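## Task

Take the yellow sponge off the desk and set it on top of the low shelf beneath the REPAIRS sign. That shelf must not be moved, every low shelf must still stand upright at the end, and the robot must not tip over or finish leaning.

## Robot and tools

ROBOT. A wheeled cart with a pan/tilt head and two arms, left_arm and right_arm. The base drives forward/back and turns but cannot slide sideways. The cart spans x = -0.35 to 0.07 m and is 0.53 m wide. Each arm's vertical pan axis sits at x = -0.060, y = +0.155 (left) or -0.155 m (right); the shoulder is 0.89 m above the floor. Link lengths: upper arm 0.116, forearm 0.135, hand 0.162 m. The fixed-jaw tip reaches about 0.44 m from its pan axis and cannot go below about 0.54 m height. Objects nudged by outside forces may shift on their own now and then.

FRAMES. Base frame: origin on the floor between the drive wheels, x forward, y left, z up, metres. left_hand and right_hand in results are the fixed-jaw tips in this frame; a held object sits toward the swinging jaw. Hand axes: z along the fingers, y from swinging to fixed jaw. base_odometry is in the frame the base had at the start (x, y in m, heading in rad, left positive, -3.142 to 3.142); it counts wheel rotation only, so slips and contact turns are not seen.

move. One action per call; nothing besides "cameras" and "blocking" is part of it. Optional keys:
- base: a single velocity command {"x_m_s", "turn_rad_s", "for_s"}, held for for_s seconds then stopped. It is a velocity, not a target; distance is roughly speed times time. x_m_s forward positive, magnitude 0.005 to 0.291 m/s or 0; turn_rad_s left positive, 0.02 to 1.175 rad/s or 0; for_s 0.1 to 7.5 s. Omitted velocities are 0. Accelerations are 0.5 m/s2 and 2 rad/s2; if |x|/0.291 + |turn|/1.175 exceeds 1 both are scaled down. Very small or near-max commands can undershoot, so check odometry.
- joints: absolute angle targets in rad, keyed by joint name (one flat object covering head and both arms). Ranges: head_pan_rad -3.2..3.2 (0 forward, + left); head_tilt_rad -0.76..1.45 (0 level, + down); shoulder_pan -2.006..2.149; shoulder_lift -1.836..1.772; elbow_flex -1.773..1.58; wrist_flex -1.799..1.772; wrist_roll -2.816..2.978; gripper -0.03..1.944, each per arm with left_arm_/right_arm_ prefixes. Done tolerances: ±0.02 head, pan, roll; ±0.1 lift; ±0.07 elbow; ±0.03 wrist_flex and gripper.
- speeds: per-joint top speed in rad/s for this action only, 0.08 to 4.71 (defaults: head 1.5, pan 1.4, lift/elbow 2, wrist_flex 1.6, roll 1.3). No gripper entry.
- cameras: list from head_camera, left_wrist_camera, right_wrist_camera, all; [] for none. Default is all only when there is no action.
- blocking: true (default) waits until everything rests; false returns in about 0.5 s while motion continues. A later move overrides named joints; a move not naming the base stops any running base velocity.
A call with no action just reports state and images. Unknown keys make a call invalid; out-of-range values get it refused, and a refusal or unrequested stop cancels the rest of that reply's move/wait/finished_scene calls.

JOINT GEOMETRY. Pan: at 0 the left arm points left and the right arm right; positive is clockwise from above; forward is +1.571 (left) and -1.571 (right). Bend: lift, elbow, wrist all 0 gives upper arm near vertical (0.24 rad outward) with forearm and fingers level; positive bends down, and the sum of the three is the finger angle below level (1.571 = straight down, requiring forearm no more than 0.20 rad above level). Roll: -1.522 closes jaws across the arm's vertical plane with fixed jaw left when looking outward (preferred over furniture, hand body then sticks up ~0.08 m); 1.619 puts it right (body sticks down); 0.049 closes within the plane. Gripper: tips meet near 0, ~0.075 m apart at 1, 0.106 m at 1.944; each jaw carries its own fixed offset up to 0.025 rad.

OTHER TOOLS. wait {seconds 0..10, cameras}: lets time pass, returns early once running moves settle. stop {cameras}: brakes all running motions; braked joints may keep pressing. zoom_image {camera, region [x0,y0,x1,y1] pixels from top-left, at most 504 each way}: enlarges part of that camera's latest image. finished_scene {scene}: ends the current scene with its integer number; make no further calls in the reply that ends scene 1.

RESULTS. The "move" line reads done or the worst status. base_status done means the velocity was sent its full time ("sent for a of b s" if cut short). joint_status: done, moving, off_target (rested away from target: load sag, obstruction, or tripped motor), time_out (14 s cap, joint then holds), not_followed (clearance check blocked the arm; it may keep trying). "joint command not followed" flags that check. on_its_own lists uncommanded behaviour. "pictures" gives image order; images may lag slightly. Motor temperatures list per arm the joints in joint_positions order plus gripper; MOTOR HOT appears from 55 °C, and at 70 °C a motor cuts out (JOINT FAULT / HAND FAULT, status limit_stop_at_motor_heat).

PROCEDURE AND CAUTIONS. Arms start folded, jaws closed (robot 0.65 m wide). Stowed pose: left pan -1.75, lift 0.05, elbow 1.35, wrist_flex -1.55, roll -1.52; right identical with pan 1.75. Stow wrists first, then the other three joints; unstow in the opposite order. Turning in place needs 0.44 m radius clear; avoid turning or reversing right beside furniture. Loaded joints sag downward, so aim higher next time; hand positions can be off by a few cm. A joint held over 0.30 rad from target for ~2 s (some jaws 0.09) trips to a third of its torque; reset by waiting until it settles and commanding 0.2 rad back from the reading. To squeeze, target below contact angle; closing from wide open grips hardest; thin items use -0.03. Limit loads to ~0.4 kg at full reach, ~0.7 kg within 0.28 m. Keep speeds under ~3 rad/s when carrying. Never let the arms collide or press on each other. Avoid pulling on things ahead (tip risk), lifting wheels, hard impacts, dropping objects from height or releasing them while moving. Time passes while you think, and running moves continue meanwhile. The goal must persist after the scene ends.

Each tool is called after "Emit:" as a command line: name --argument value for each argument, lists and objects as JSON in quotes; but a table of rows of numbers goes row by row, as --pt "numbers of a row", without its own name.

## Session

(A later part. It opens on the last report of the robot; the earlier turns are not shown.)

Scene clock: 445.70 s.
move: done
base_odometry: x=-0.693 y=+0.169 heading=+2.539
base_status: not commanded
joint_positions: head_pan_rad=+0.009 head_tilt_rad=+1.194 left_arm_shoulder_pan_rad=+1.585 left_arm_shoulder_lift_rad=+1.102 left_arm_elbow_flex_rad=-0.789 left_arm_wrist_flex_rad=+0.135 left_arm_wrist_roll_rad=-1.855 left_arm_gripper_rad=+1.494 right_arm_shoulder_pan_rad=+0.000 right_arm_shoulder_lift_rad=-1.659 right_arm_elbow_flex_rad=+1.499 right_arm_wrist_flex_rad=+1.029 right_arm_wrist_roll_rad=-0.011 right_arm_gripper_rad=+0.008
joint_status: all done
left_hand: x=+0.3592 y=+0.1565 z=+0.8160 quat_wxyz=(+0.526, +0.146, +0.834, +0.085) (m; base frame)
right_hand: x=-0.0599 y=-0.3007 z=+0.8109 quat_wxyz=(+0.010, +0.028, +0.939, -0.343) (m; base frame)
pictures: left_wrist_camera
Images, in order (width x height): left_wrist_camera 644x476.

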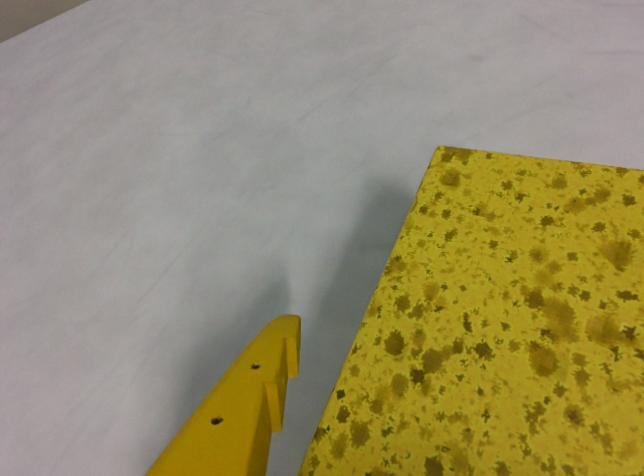

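Emit:
move --joints '{"left_arm_shoulder_lift_rad": 0.59, "left_arm_elbow_flex_rad": -0.665, "left_arm_wrist_flex_rad": 0.781, "left_arm_shoulder_pan_rad": 1.571}' --speeds '{"left_arm_shoulder_lift_rad": 0.5, "left_arm_elbow_flex_rad": 0.2, "left_arm_wrist_flex_rad": 0.5}' --cameras '["left_wrist_camera"]'

Scene clock: 469.07 s.
move: done
base_odometry: x=-0.693 y=+0.169 heading=+2.538
base_status: not commanded
joint_positions: head_pan_rad=+0.009 head_tilt_rad=+1.194 left_arm_shoulder_pan_rad=+1.576 left_arm_shoulder_lift_rad=+0.659 left_arm_elbow_flex_rad=-0.662 left_arm_wrist_flex_rad=+0.780 left_arm_wrist_roll_rad=-1.865 left_arm_gripper_rad=+1.494 right_arm_shoulder_pan_rad=+0.000 right_arm_shoulder_lift_rad=-1.659 right_arm_elbow_flex_rad=+1.499 right_arm_wrist_flex_rad=+1.029 right_arm_wrist_roll_rad=-0.011 right_arm_gripper_rad=+0.008
joint_status: all done
left_hand: x=+0.3126 y=+0.1606 z=+0.8608 quat_wxyz=(+0.381, +0.159, +0.908, +0.065) (m; base frame)
right_hand: x=-0.0599 y=-0.3007 z=+0.8109 quat_wxyz=(+0.010, +0.028, +0.939, -0.343) (m; base frame)
pictures: left_wrist_camera
Images, in order (width x height): left_wrist_camera 644x476.

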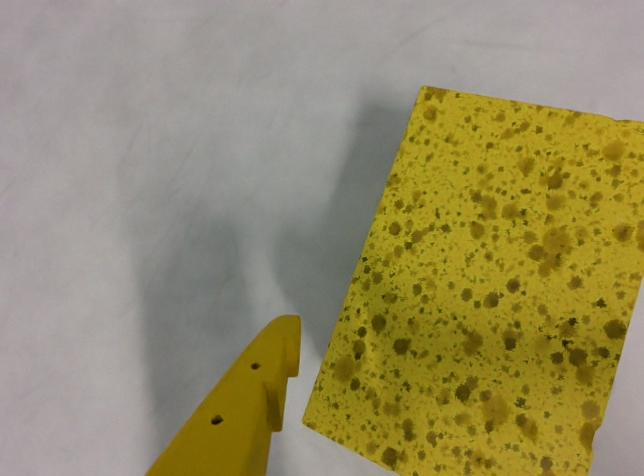

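Emit:
move --joints '{"left_arm_shoulder_lift_rad": 0.855, "left_arm_elbow_flex_rad": -0.575, "left_arm_wrist_flex_rad": 0.4665}' --speeds '{"left_arm_shoulder_lift_rad": 0.2, "left_arm_elbow_flex_rad": 0.09, "left_arm_wrist_flex_rad": 0.31}' --cameras '["left_wrist_camera"]'

Scene clock: 483.27 s.
move: done
base_odometry: x=-0.693 y=+0.169 heading=+2.538
base_status: not commanded
joint_positions: head_pan_rad=+0.009 head_tilt_rad=+1.194 left_arm_shoulder_pan_rad=+1.569 left_arm_shoulder_lift_rad=+0.869 left_arm_elbow_flex_rad=-0.572 left_arm_wrist_flex_rad=+0.477 left_arm_wrist_roll_rad=-1.865 left_arm_gripper_rad=+1.494 right_arm_shoulder_pan_rad=+0.000 right_arm_shoulder_lift_rad=-1.659 right_arm_elbow_flex_rad=+1.499 right_arm_wrist_flex_rad=+1.029 right_arm_wrist_roll_rad=-0.011 right_arm_gripper_rad=+0.008
joint_status: all done
left_hand: x=+0.3214 y=+0.1629 z=+0.8002 quat_wxyz=(+0.382, +0.156, +0.908, +0.066) (m; base frame)
right_hand: x=-0.0599 y=-0.3007 z=+0.8109 quat_wxyz=(+0.010, +0.028, +0.939, -0.343) (m; base frame)
pictures: left_wrist_camera
Images, in order (width x height): left_wrist_camera 644x476.

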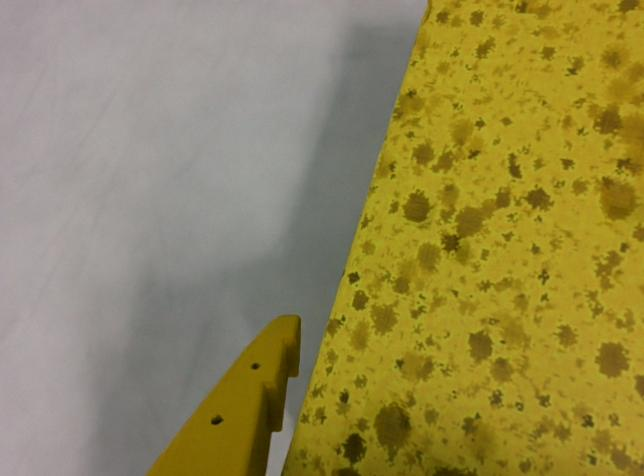

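Emit:
move --joints '{"left_arm_gripper_rad": 0.65}' --cameras '["left_wrist_camera"]'

Scene clock: 487.47 s.
move: off_target
base_odometry: x=-0.693 y=+0.169 heading=+2.538
base_status: not commanded
joint_positions: head_pan_rad=+0.009 head_tilt_rad=+1.194 left_arm_shoulder_pan_rad=+1.579 left_arm_shoulder_lift_rad=+0.853 left_arm_elbow_flex_rad=-0.579 left_arm_wrist_flex_rad=+0.461 left_arm_wrist_roll_rad=-1.855 left_arm_gripper_rad=+0.951 right_arm_shoulder_pan_rad=+0.000 right_arm_shoulder_lift_rad=-1.659 right_arm_elbow_flex_rad=+1.499 right_arm_wrist_flex_rad=+1.029 right_arm_wrist_roll_rad=-0.011 right_arm_gripper_rad=+0.008
joint_status: left_arm_gripper_rad off_target (ended at +0.952, target +0.650)
left_hand: x=+0.3256 y=+0.1594 z=+0.8095 quat_wxyz=(+0.401, +0.155, +0.901, +0.066) (m; base frame)
right_hand: x=-0.0599 y=-0.3007 z=+0.8109 quat_wxyz=(+0.010, +0.028, +0.939, -0.343) (m; base frame)
pictures: left_wrist_camera
Images, in order (width x height): left_wrist_camera 644x476.

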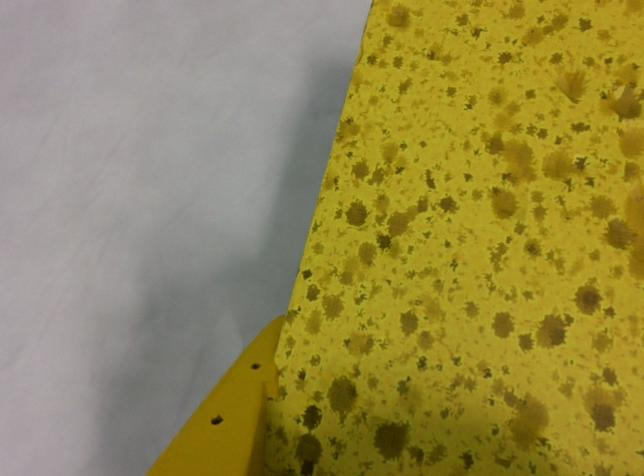

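Emit:
move --joints '{"left_arm_gripper_rad": 0.72, "left_arm_shoulder_lift_rad": 0.65}' --speeds '{"left_arm_shoulder_lift_rad": 0.15}' --cameras '["left_wrist_camera"]'

Scene clock: 497.63 s.
move: off_target
base_odometry: x=-0.693 y=+0.169 heading=+2.538
base_status: not commanded
joint_positions: head_pan_rad=+0.009 head_tilt_rad=+1.194 left_arm_shoulder_pan_rad=+1.577 left_arm_shoulder_lift_rad=+0.728 left_arm_elbow_flex_rad=-0.569 left_arm_wrist_flex_rad=+0.473 left_arm_wrist_roll_rad=-1.865 left_arm_gripper_rad=+0.971 right_arm_shoulder_pan_rad=+0.000 right_arm_shoulder_lift_rad=-1.659 right_arm_elbow_flex_rad=+1.499 right_arm_wrist_flex_rad=+1.029 right_arm_wrist_roll_rad=-0.011 right_arm_gripper_rad=+0.008
joint_status: left_arm_gripper_rad off_target (ended at +0.972, target +0.720); the others done
left_hand: x=+0.3312 y=+0.1599 z=+0.8503 quat_wxyz=(+0.446, +0.155, +0.878, +0.076) (m; base frame)
right_hand: x=-0.0599 y=-0.3007 z=+0.8109 quat_wxyz=(+0.010, +0.028, +0.939, -0.343) (m; base frame)
pictures: left_wrist_camera
Images, in order (width x height): left_wrist_camera 644x476.

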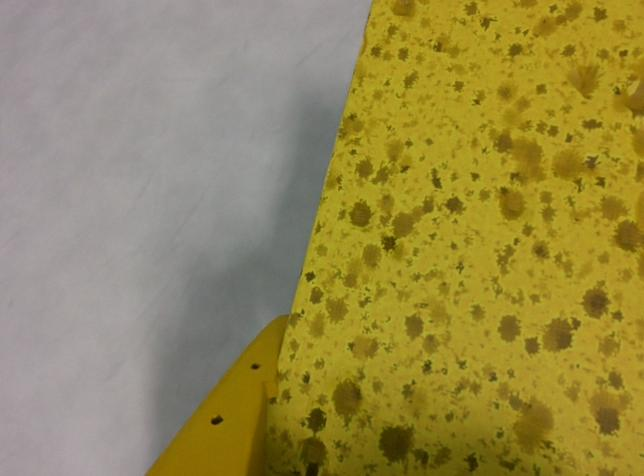

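Emit:
move --joints '{"left_arm_shoulder_lift_rad": 0.0, "left_arm_elbow_flex_rad": 0.0, "left_arm_wrist_flex_rad": 0.7}' --speeds '{"left_arm_shoulder_lift_rad": 0.6, "left_arm_elbow_flex_rad": 0.5, "left_arm_wrist_flex_rad": 0.3}'

Emit:
move --base '{"x_m_s": -0.2, "for_s": 1.5}' --joints '{"head_pan_rad": 0.8, "head_tilt_rad": 0.6}' --cameras '["head_camera", "left_wrist_camera"]'

Emit:
move --base '{"turn_rad_s": 0.4, "for_s": 0.62}'

Emit:
move --base '{"x_m_s": -0.22, "for_s": 2.5}' --joints '{"head_pan_rad": 1.5, "head_tilt_rad": 0.6}' --cameras '["head_camera", "left_wrist_camera"]'

Scene clock: 522.83 s.
move: done
base_odometry: x=-0.693 y=+0.169 heading=+2.538
base_status: not commanded
joint_positions: head_pan_rad=+0.009 head_tilt_rad=+1.194 left_arm_shoulder_pan_rad=+1.577 left_arm_shoulder_lift_rad=+0.060 left_arm_elbow_flex_rad=+0.005 left_arm_wrist_flex_rad=+0.697 left_arm_wrist_roll_rad=-1.865 left_arm_gripper_rad=+0.971 right_arm_shoulder_pan_rad=+0.000 right_arm_shoulder_lift_rad=-1.659 right_arm_elbow_flex_rad=+1.499 right_arm_wrist_flex_rad=+1.029 right_arm_wrist_roll_rad=-0.011 right_arm_gripper_rad=+0.008
joint_status: all done
left_hand: x=+0.2579 y=+0.1603 z=+0.8919 quat_wxyz=(+0.388, +0.159, +0.905, +0.066) (m; base frame)
right_hand: x=-0.0599 y=-0.3007 z=+0.8109 quat_wxyz=(+0.010, +0.028, +0.939, -0.343) (m; base frame)
pictures: none

Scene clock: 525.40 s.
move: done
base_odometry: x=-0.446 y=-0.001 heading=+2.537
base_status: done (sent for 1.5 of 1.5 s)
joint_positions: head_pan_rad=+0.790 head_tilt_rad=+0.613 left_arm_shoulder_pan_rad=+1.577 left_arm_shoulder_lift_rad=+0.059 left_arm_elbow_flex_rad=+0.005 left_arm_wrist_flex_rad=+0.697 left_arm_wrist_roll_rad=-1.865 left_arm_gripper_rad=+0.971 right_arm_shoulder_pan_rad=-0.005 right_arm_shoulder_lift_rad=-1.659 right_arm_elbow_flex_rad=+1.499 right_arm_wrist_flex_rad=+1.029 right_arm_wrist_roll_rad=-0.011 right_arm_gripper_rad=+0.008
joint_status: all done
left_hand: x=+0.2579 y=+0.1603 z=+0.8924 quat_wxyz=(+0.388, +0.159, +0.905, +0.066) (m; base frame)
right_hand: x=-0.0592 y=-0.3007 z=+0.8109 quat_wxyz=(+0.011, +0.025, +0.939, -0.343) (m; base frame)
pictures: head_camera, left_wrist_camera
Images, in order (width x height): head_camera 644x476, left_wrist_camera 644x476.

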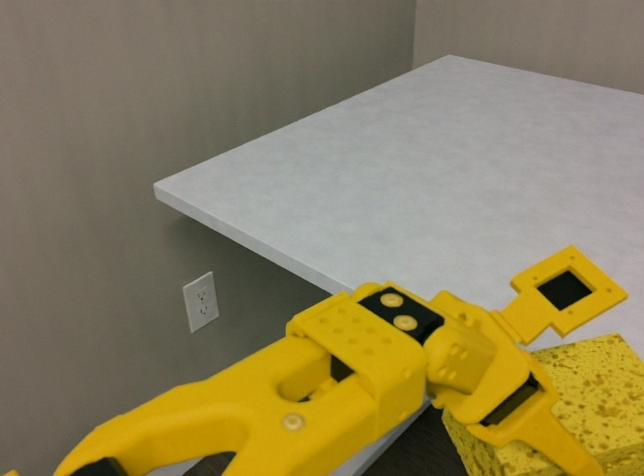

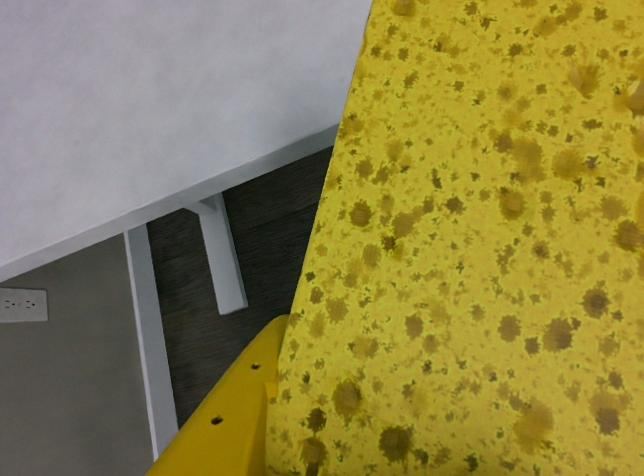

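Scene clock: 526.70 s.
move: done
base_odometry: x=-0.446 y=-0.001 heading=+2.794
base_status: done (sent for 0.63 of 0.63 s)
joint_positions: head_pan_rad=+0.790 head_tilt_rad=+0.613 left_arm_shoulder_pan_rad=+1.577 left_arm_shoulder_lift_rad=+0.059 left_arm_elbow_flex_rad=+0.005 left_arm_wrist_flex_rad=+0.697 left_arm_wrist_roll_rad=-1.865 left_arm_gripper_rad=+0.971 right_arm_shoulder_pan_rad=-0.005 right_arm_shoulder_lift_rad=-1.659 right_arm_elbow_flex_rad=+1.499 right_arm_wrist_flex_rad=+1.029 right_arm_wrist_roll_rad=-0.011 right_arm_gripper_rad=+0.008
joint_status: not commanded
left_hand: x=+0.2579 y=+0.1603 z=+0.8924 quat_wxyz=(+0.388, +0.159, +0.905, +0.066) (m; base frame)
right_hand: x=-0.0592 y=-0.3007 z=+0.8109 quat_wxyz=(+0.011, +0.025, +0.939, -0.343) (m; base frame)
pictures: none

Scene clock: 530.43 s.
move: done
base_odometry: x=+0.071 y=-0.188 heading=+2.795
base_status: done (sent for 2.5 of 2.5 s)
joint_positions: head_pan_rad=+1.490 head_tilt_rad=+0.613 left_arm_shoulder_pan_rad=+1.576 left_arm_shoulder_lift_rad=+0.059 left_arm_elbow_flex_rad=+0.005 left_arm_wrist_flex_rad=+0.697 left_arm_wrist_roll_rad=-1.865 left_arm_gripper_rad=+0.971 right_arm_shoulder_pan_rad=-0.002 right_arm_shoulder_lift_rad=-1.659 right_arm_elbow_flex_rad=+1.499 right_arm_wrist_flex_rad=+1.029 right_arm_wrist_roll_rad=-0.011 right_arm_gripper_rad=+0.008
joint_status: all done
left_hand: x=+0.2579 y=+0.1608 z=+0.8924 quat_wxyz=(+0.388, +0.159, +0.905, +0.066) (m; base frame)
right_hand: x=-0.0596 y=-0.3007 z=+0.8109 quat_wxyz=(+0.011, +0.027, +0.939, -0.343) (m; base frame)
pictures: head_camera, left_wrist_camera
Images, in order (width x height): head_camera 644x476, left_wrist_camera 644x476.

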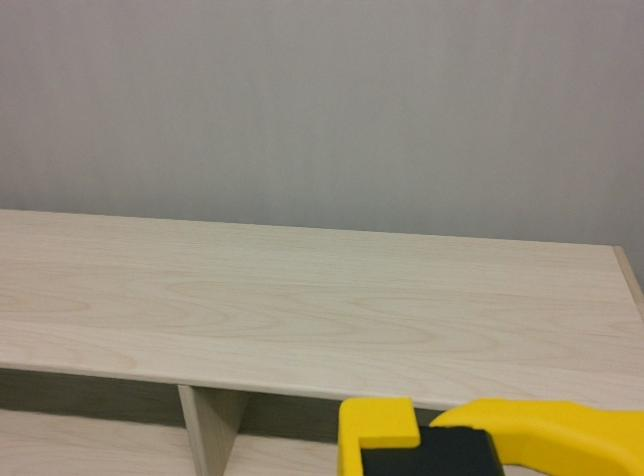

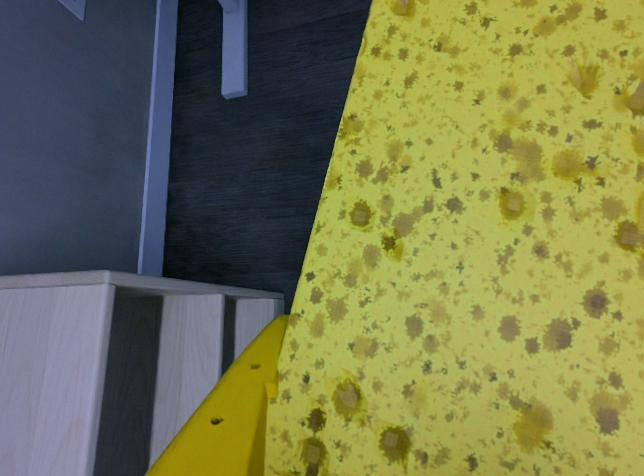

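Emit:
move --base '{"turn_rad_s": 0.6, "for_s": 2.38}' --joints '{"head_pan_rad": -0.05, "head_tilt_rad": 1.0}' --cameras '["head_camera"]'

Scene clock: 579.67 s.
move: done
base_odometry: x=+0.072 y=-0.188 heading=-2.071
base_status: done (sent for 2.37 of 2.37 s)
joint_positions: head_pan_rad=-0.041 head_tilt_rad=+0.994 left_arm_shoulder_pan_rad=+1.569 left_arm_shoulder_lift_rad=+0.059 left_arm_elbow_flex_rad=+0.005 left_arm_wrist_flex_rad=+0.697 left_arm_wrist_roll_rad=-1.865 left_arm_gripper_rad=+0.971 right_arm_shoulder_pan_rad=-0.004 right_arm_shoulder_lift_rad=-1.659 right_arm_elbow_flex_rad=+1.499 right_arm_wrist_flex_rad=+1.029 right_arm_wrist_roll_rad=-0.011 right_arm_gripper_rad=+0.008
joint_status: all done
left_hand: x=+0.2579 y=+0.1628 z=+0.8924 quat_wxyz=(+0.388, +0.156, +0.906, +0.067) (m; base frame)
right_hand: x=-0.0594 y=-0.3007 z=+0.8109 quat_wxyz=(+0.011, +0.026, +0.939, -0.343) (m; base frame)
pictures: head_camera
Images, in order (width x height): head_camera 644x476.

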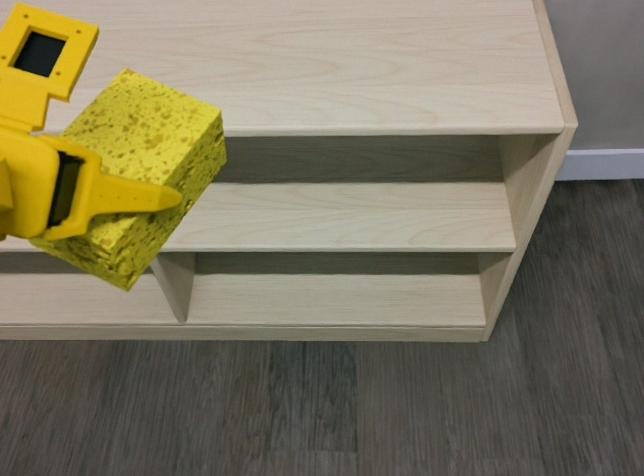

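Emit:
move --base '{"x_m_s": 0.2, "for_s": 2.1}' --joints '{"left_arm_shoulder_lift_rad": 0.924, "left_arm_elbow_flex_rad": 0.526, "left_arm_wrist_flex_rad": -0.7, "left_arm_shoulder_pan_rad": 1.571, "head_tilt_rad": 1.2}' --speeds '{"left_arm_shoulder_lift_rad": 0.8, "left_arm_elbow_flex_rad": 0.5, "left_arm_wrist_flex_rad": 1.3}' --cameras '["head_camera"]'

Scene clock: 598.43 s.
move: done
base_odometry: x=-0.129 y=-0.558 heading=-2.069
base_status: done (sent for 2.1 of 2.1 s)
joint_positions: head_pan_rad=-0.041 head_tilt_rad=+1.194 left_arm_shoulder_pan_rad=+1.569 left_arm_shoulder_lift_rad=+0.930 left_arm_elbow_flex_rad=+0.525 left_arm_wrist_flex_rad=-0.685 left_arm_wrist_roll_rad=-1.865 left_arm_gripper_rad=+0.971 right_arm_shoulder_pan_rad=-0.002 right_arm_shoulder_lift_rad=-1.659 right_arm_elbow_flex_rad=+1.499 right_arm_wrist_flex_rad=+1.029 right_arm_wrist_roll_rad=-0.011 right_arm_gripper_rad=+0.008
joint_status: all done
left_hand: x=+0.2150 y=+0.1627 z=+0.6954 quat_wxyz=(+0.384, +0.156, +0.908, +0.067) (m; base frame)
right_hand: x=-0.0596 y=-0.3007 z=+0.8109 quat_wxyz=(+0.011, +0.027, +0.939, -0.343) (m; base frame)
pictures: head_camera
Images, in order (width x height): head_camera 644x476.

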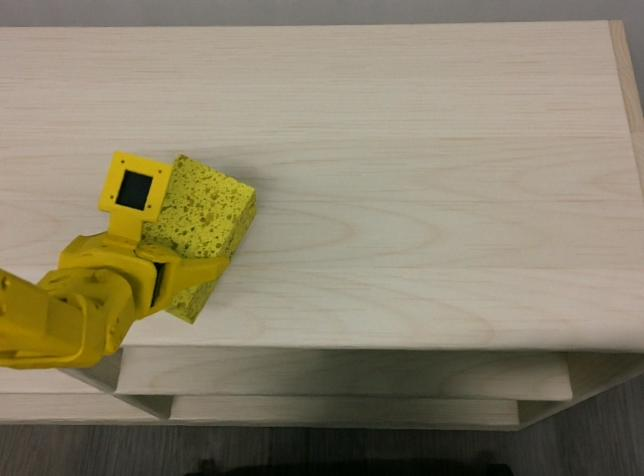

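Emit:
move --base '{"x_m_s": 0.05, "for_s": 0.6}' --joints '{"left_arm_shoulder_lift_rad": 1.405, "left_arm_elbow_flex_rad": -0.2, "left_arm_wrist_flex_rad": -0.475}' --speeds '{"left_arm_shoulder_lift_rad": 0.5, "left_arm_elbow_flex_rad": 0.75, "left_arm_wrist_flex_rad": 0.25}' --cameras '["head_camera", "left_wrist_camera"]'

Emit:
move --joints '{"left_arm_shoulder_lift_rad": 1.62, "left_arm_elbow_flex_rad": -0.47, "left_arm_wrist_flex_rad": -0.435}' --speeds '{"left_arm_shoulder_lift_rad": 0.3, "left_arm_elbow_flex_rad": 0.36, "left_arm_wrist_flex_rad": 0.1}' --cameras '["head_camera", "left_wrist_camera"]'

Scene clock: 619.80 s.
move: done
base_odometry: x=-0.143 y=-0.584 heading=-2.069
base_status: done (sent for 0.6 of 0.6 s)
joint_positions: head_pan_rad=-0.041 head_tilt_rad=+1.194 left_arm_shoulder_pan_rad=+1.577 left_arm_shoulder_lift_rad=+1.398 left_arm_elbow_flex_rad=-0.188 left_arm_wrist_flex_rad=-0.478 left_arm_wrist_roll_rad=-1.855 left_arm_gripper_rad=+0.971 right_arm_shoulder_pan_rad=+0.000 right_arm_shoulder_lift_rad=-1.659 right_arm_elbow_flex_rad=+1.499 right_arm_wrist_flex_rad=+1.029 right_arm_wrist_roll_rad=-0.011 right_arm_gripper_rad=+0.008
joint_status: all done
left_hand: x=+0.2597 y=+0.1604 z=+0.6559 quat_wxyz=(+0.402, +0.154, +0.900, +0.066) (m; base frame)
right_hand: x=-0.0599 y=-0.3007 z=+0.8109 quat_wxyz=(+0.010, +0.028, +0.939, -0.343) (m; base frame)
pictures: head_camera, left_wrist_camera
Images, in order (width x height): head_camera 644x476, left_wrist_camera 644x476.

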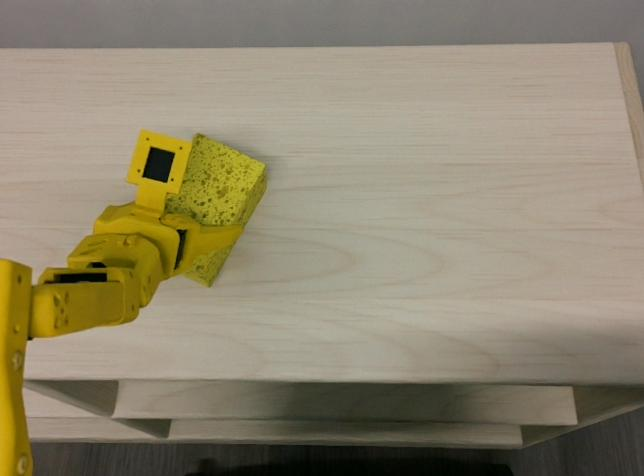

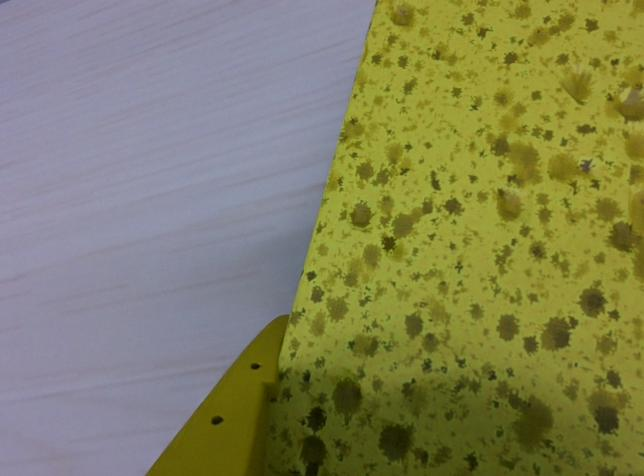

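Scene clock: 621.03 s.
move: done
base_odometry: x=-0.143 y=-0.584 heading=-2.069
base_status: not commanded
joint_positions: head_pan_rad=-0.041 head_tilt_rad=+1.194 left_arm_shoulder_pan_rad=+1.577 left_arm_shoulder_lift_rad=+1.559 left_arm_elbow_flex_rad=-0.473 left_arm_wrist_flex_rad=-0.454 left_arm_wrist_roll_rad=-1.855 left_arm_gripper_rad=+0.971 right_arm_shoulder_pan_rad=+0.000 right_arm_shoulder_lift_rad=-1.659 right_arm_elbow_flex_rad=+1.499 right_arm_wrist_flex_rad=+1.029 right_arm_wrist_roll_rad=-0.011 right_arm_gripper_rad=+0.008
joint_status: all done
left_hand: x=+0.2818 y=+0.1602 z=+0.6575 quat_wxyz=(+0.446, +0.151, +0.879, +0.074) (m; base frame)
right_hand: x=-0.0599 y=-0.3007 z=+0.8109 quat_wxyz=(+0.010, +0.028, +0.939, -0.343) (m; base frame)
pictures: head_camera, left_wrist_camera
Images, in order (width x height): head_camera 644x476, left_wrist_camera 644x476.

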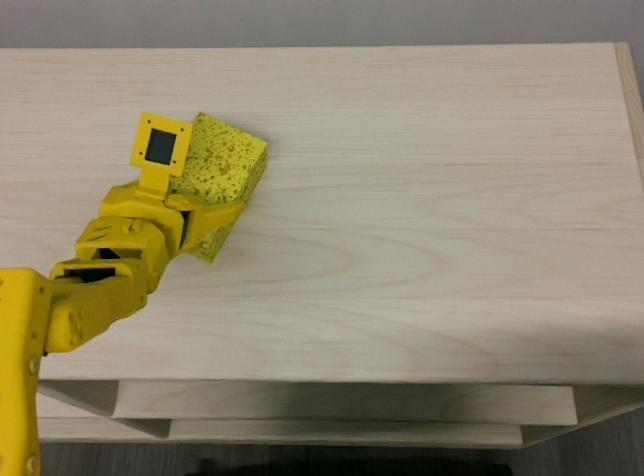

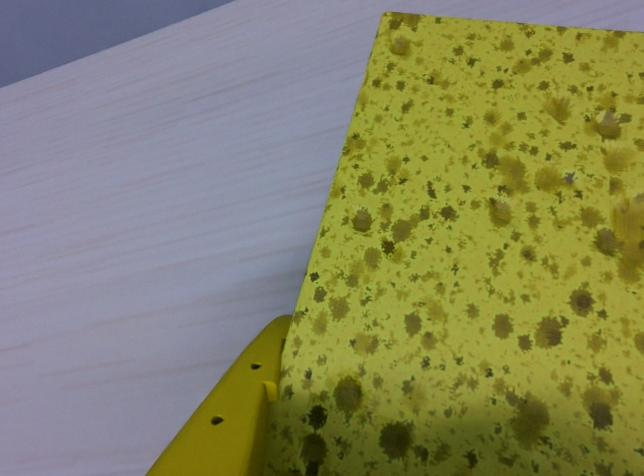

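Emit:
move --joints '{"left_arm_shoulder_lift_rad": 1.68, "left_arm_elbow_flex_rad": -0.47, "left_arm_wrist_flex_rad": -0.42}' --speeds '{"left_arm_shoulder_lift_rad": 0.2, "left_arm_elbow_flex_rad": 0.36, "left_arm_wrist_flex_rad": 0.1}' --cameras '["head_camera", "left_wrist_camera"]'

Scene clock: 643.53 s.
move: off_target
base_odometry: x=-0.143 y=-0.584 heading=-2.069
base_status: not commanded
joint_positions: head_pan_rad=-0.041 head_tilt_rad=+1.194 left_arm_shoulder_pan_rad=+1.577 left_arm_shoulder_lift_rad=+1.571 left_arm_elbow_flex_rad=-0.483 left_arm_wrist_flex_rad=-0.452 left_arm_wrist_roll_rad=-1.855 left_arm_gripper_rad=+0.971 right_arm_shoulder_pan_rad=+0.000 right_arm_shoulder_lift_rad=-1.659 right_arm_elbow_flex_rad=+1.499 right_arm_wrist_flex_rad=+1.029 right_arm_wrist_roll_rad=-0.011 right_arm_gripper_rad=+0.008
joint_status: left_arm_shoulder_lift_rad off_target (ended at +1.571, target +1.680); left_arm_wrist_flex_rad off_target (ended at -0.453, target -0.420); the others done
left_hand: x=+0.2806 y=+0.1602 z=+0.6553 quat_wxyz=(+0.444, +0.151, +0.880, +0.073) (m; base frame)
right_hand: x=-0.0599 y=-0.3007 z=+0.8109 quat_wxyz=(+0.010, +0.028, +0.939, -0.343) (m; base frame)
pictures: head_camera, left_wrist_camera
Images, in order (width x height): head_camera 644x476, left_wrist_camera 644x476.

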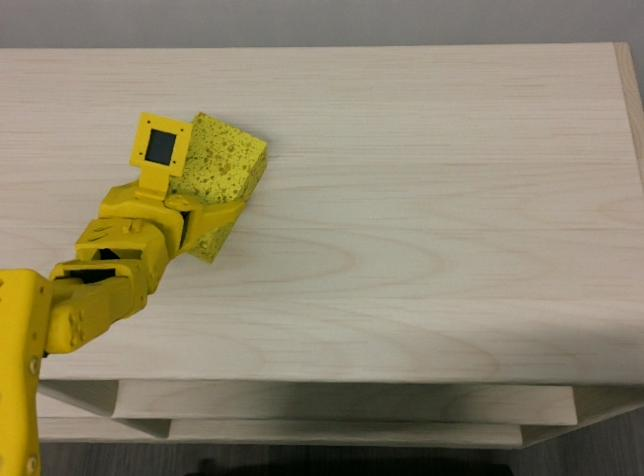

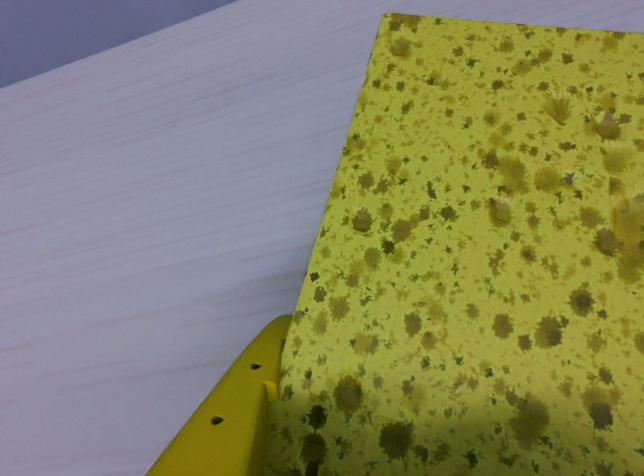

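Emit:
zoom_image --camera "head_camera" --region '[100, 80, 340, 300]'

Scaled by 2.100.

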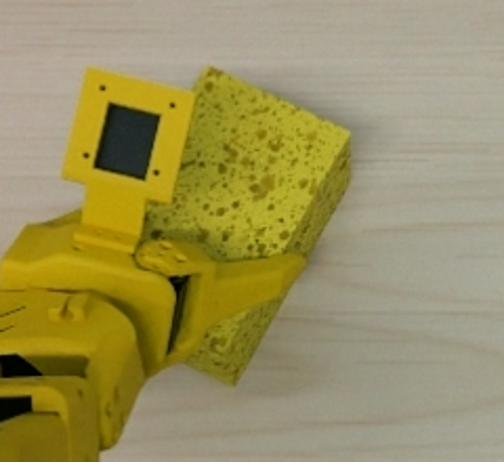

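Emit:
move --joints '{"left_arm_shoulder_lift_rad": 1.59, "left_arm_wrist_flex_rad": -0.45}' --speeds '{"left_arm_shoulder_lift_rad": 0.3}'

Emit:
move --joints '{"left_arm_gripper_rad": 1.1}' --cameras '["head_camera", "left_wrist_camera"]'

Scene clock: 679.17 s.
move: done
base_odometry: x=-0.143 y=-0.584 heading=-2.069
base_status: not commanded
joint_positions: head_pan_rad=-0.041 head_tilt_rad=+1.194 left_arm_shoulder_pan_rad=+1.577 left_arm_shoulder_lift_rad=+1.568 left_arm_elbow_flex_rad=-0.483 left_arm_wrist_flex_rad=-0.455 left_arm_wrist_roll_rad=-1.855 left_arm_gripper_rad=+0.971 right_arm_shoulder_pan_rad=+0.000 right_arm_shoulder_lift_rad=-1.659 right_arm_elbow_flex_rad=+1.499 right_arm_wrist_flex_rad=+1.029 right_arm_wrist_roll_rad=-0.011 right_arm_gripper_rad=+0.008
joint_status: all done
left_hand: x=+0.2817 y=+0.1602 z=+0.6567 quat_wxyz=(+0.447, +0.151, +0.879, +0.074) (m; base frame)
right_hand: x=-0.0599 y=-0.3007 z=+0.8109 quat_wxyz=(+0.010, +0.028, +0.939, -0.343) (m; base frame)
pictures: none

Scene clock: 679.77 s.
move: done
base_odometry: x=-0.143 y=-0.584 heading=-2.069
base_status: not commanded
joint_positions: head_pan_rad=-0.041 head_tilt_rad=+1.194 left_arm_shoulder_pan_rad=+1.569 left_arm_shoulder_lift_rad=+1.567 left_arm_elbow_flex_rad=-0.484 left_arm_wrist_flex_rad=-0.458 left_arm_wrist_roll_rad=-1.855 left_arm_gripper_rad=+1.095 right_arm_shoulder_pan_rad=+0.000 right_arm_shoulder_lift_rad=-1.659 right_arm_elbow_flex_rad=+1.499 right_arm_wrist_flex_rad=+1.029 right_arm_wrist_roll_rad=-0.011 right_arm_gripper_rad=+0.008
joint_status: all done
left_hand: x=+0.2826 y=+0.1628 z=+0.6578 quat_wxyz=(+0.449, +0.147, +0.878, +0.076) (m; base frame)
right_hand: x=-0.0599 y=-0.3007 z=+0.8109 quat_wxyz=(+0.010, +0.028, +0.939, -0.343) (m; base frame)
pictures: head_camera, left_wrist_camera
Images, in order (width x height): head_camera 644x476, left_wrist_camera 644x476.

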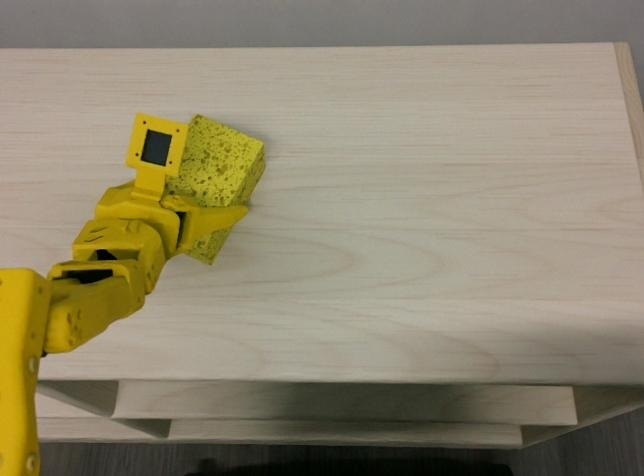

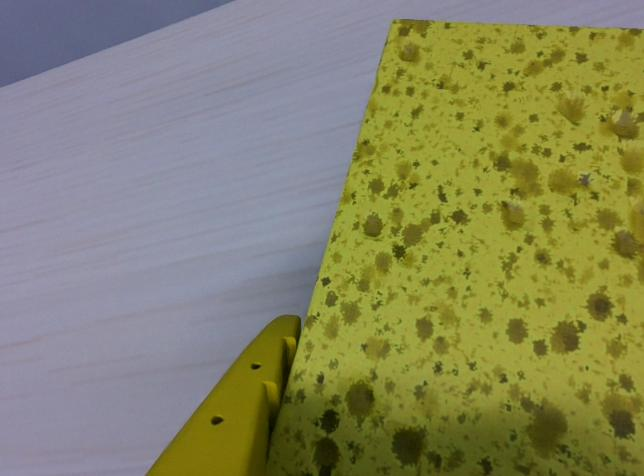

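Emit:
move --joints '{"left_arm_gripper_rad": 1.5}'

Emit:
move --joints '{"left_arm_shoulder_lift_rad": 0.783, "left_arm_elbow_flex_rad": 0.336, "left_arm_wrist_flex_rad": -0.48}' --speeds '{"left_arm_shoulder_lift_rad": 0.6, "left_arm_elbow_flex_rad": 0.62, "left_arm_wrist_flex_rad": 0.1}' --cameras '["head_camera", "left_wrist_camera"]'

Scene clock: 694.33 s.
move: done
base_odometry: x=-0.143 y=-0.584 heading=-2.069
base_status: not commanded
joint_positions: head_pan_rad=-0.041 head_tilt_rad=+1.194 left_arm_shoulder_pan_rad=+1.566 left_arm_shoulder_lift_rad=+1.591 left_arm_elbow_flex_rad=-0.472 left_arm_wrist_flex_rad=-0.446 left_arm_wrist_roll_rad=-1.855 left_arm_gripper_rad=+1.493 right_arm_shoulder_pan_rad=+0.000 right_arm_shoulder_lift_rad=-1.659 right_arm_elbow_flex_rad=+1.499 right_arm_wrist_flex_rad=+1.029 right_arm_wrist_roll_rad=-0.011 right_arm_gripper_rad=+0.008
joint_status: all done
left_hand: x=+0.2728 y=+0.1638 z=+0.6463 quat_wxyz=(+0.428, +0.147, +0.889, +0.073) (m; base frame)
right_hand: x=-0.0599 y=-0.3007 z=+0.8109 quat_wxyz=(+0.010, +0.028, +0.939, -0.343) (m; base frame)
pictures: none

Scene clock: 696.27 s.
move: done
base_odometry: x=-0.143 y=-0.584 heading=-2.069
base_status: not commanded
joint_positions: head_pan_rad=-0.041 head_tilt_rad=+1.194 left_arm_shoulder_pan_rad=+1.566 left_arm_shoulder_lift_rad=+0.840 left_arm_elbow_flex_rad=+0.335 left_arm_wrist_flex_rad=-0.467 left_arm_wrist_roll_rad=-1.855 left_arm_gripper_rad=+1.493 right_arm_shoulder_pan_rad=+0.000 right_arm_shoulder_lift_rad=-1.659 right_arm_elbow_flex_rad=+1.499 right_arm_wrist_flex_rad=+1.029 right_arm_wrist_roll_rad=-0.011 right_arm_gripper_rad=+0.008
joint_status: all done
left_hand: x=+0.2533 y=+0.1638 z=+0.7234 quat_wxyz=(+0.413, +0.149, +0.896, +0.070) (m; base frame)
right_hand: x=-0.0599 y=-0.3007 z=+0.8109 quat_wxyz=(+0.010, +0.028, +0.939, -0.343) (m; base frame)
pictures: head_camera, left_wrist_camera
Images, in order (width x height): head_camera 644x476, left_wrist_camera 644x476.

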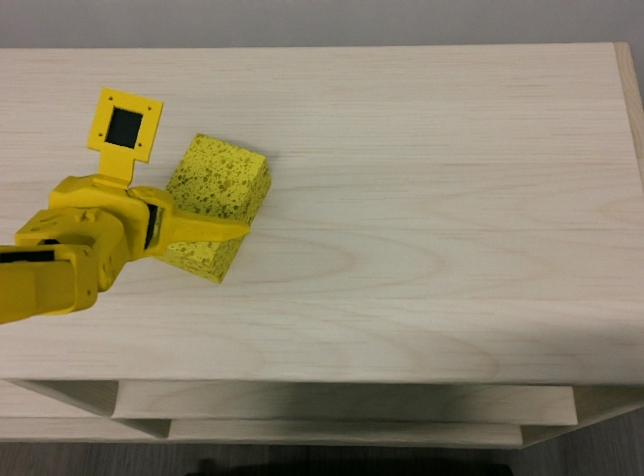

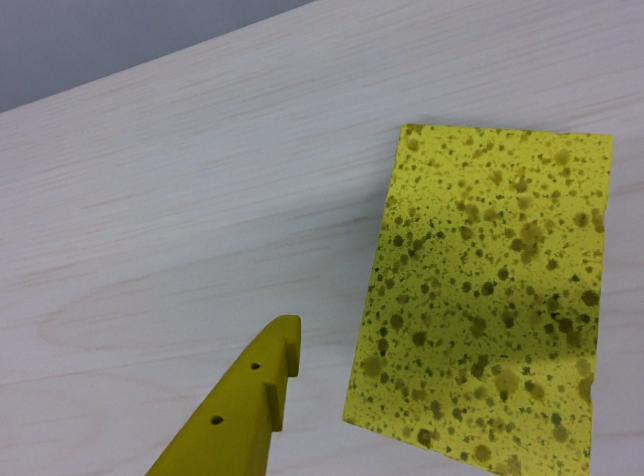

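Emit:
finished_scene --scene 2

The scene is finished: the task was done.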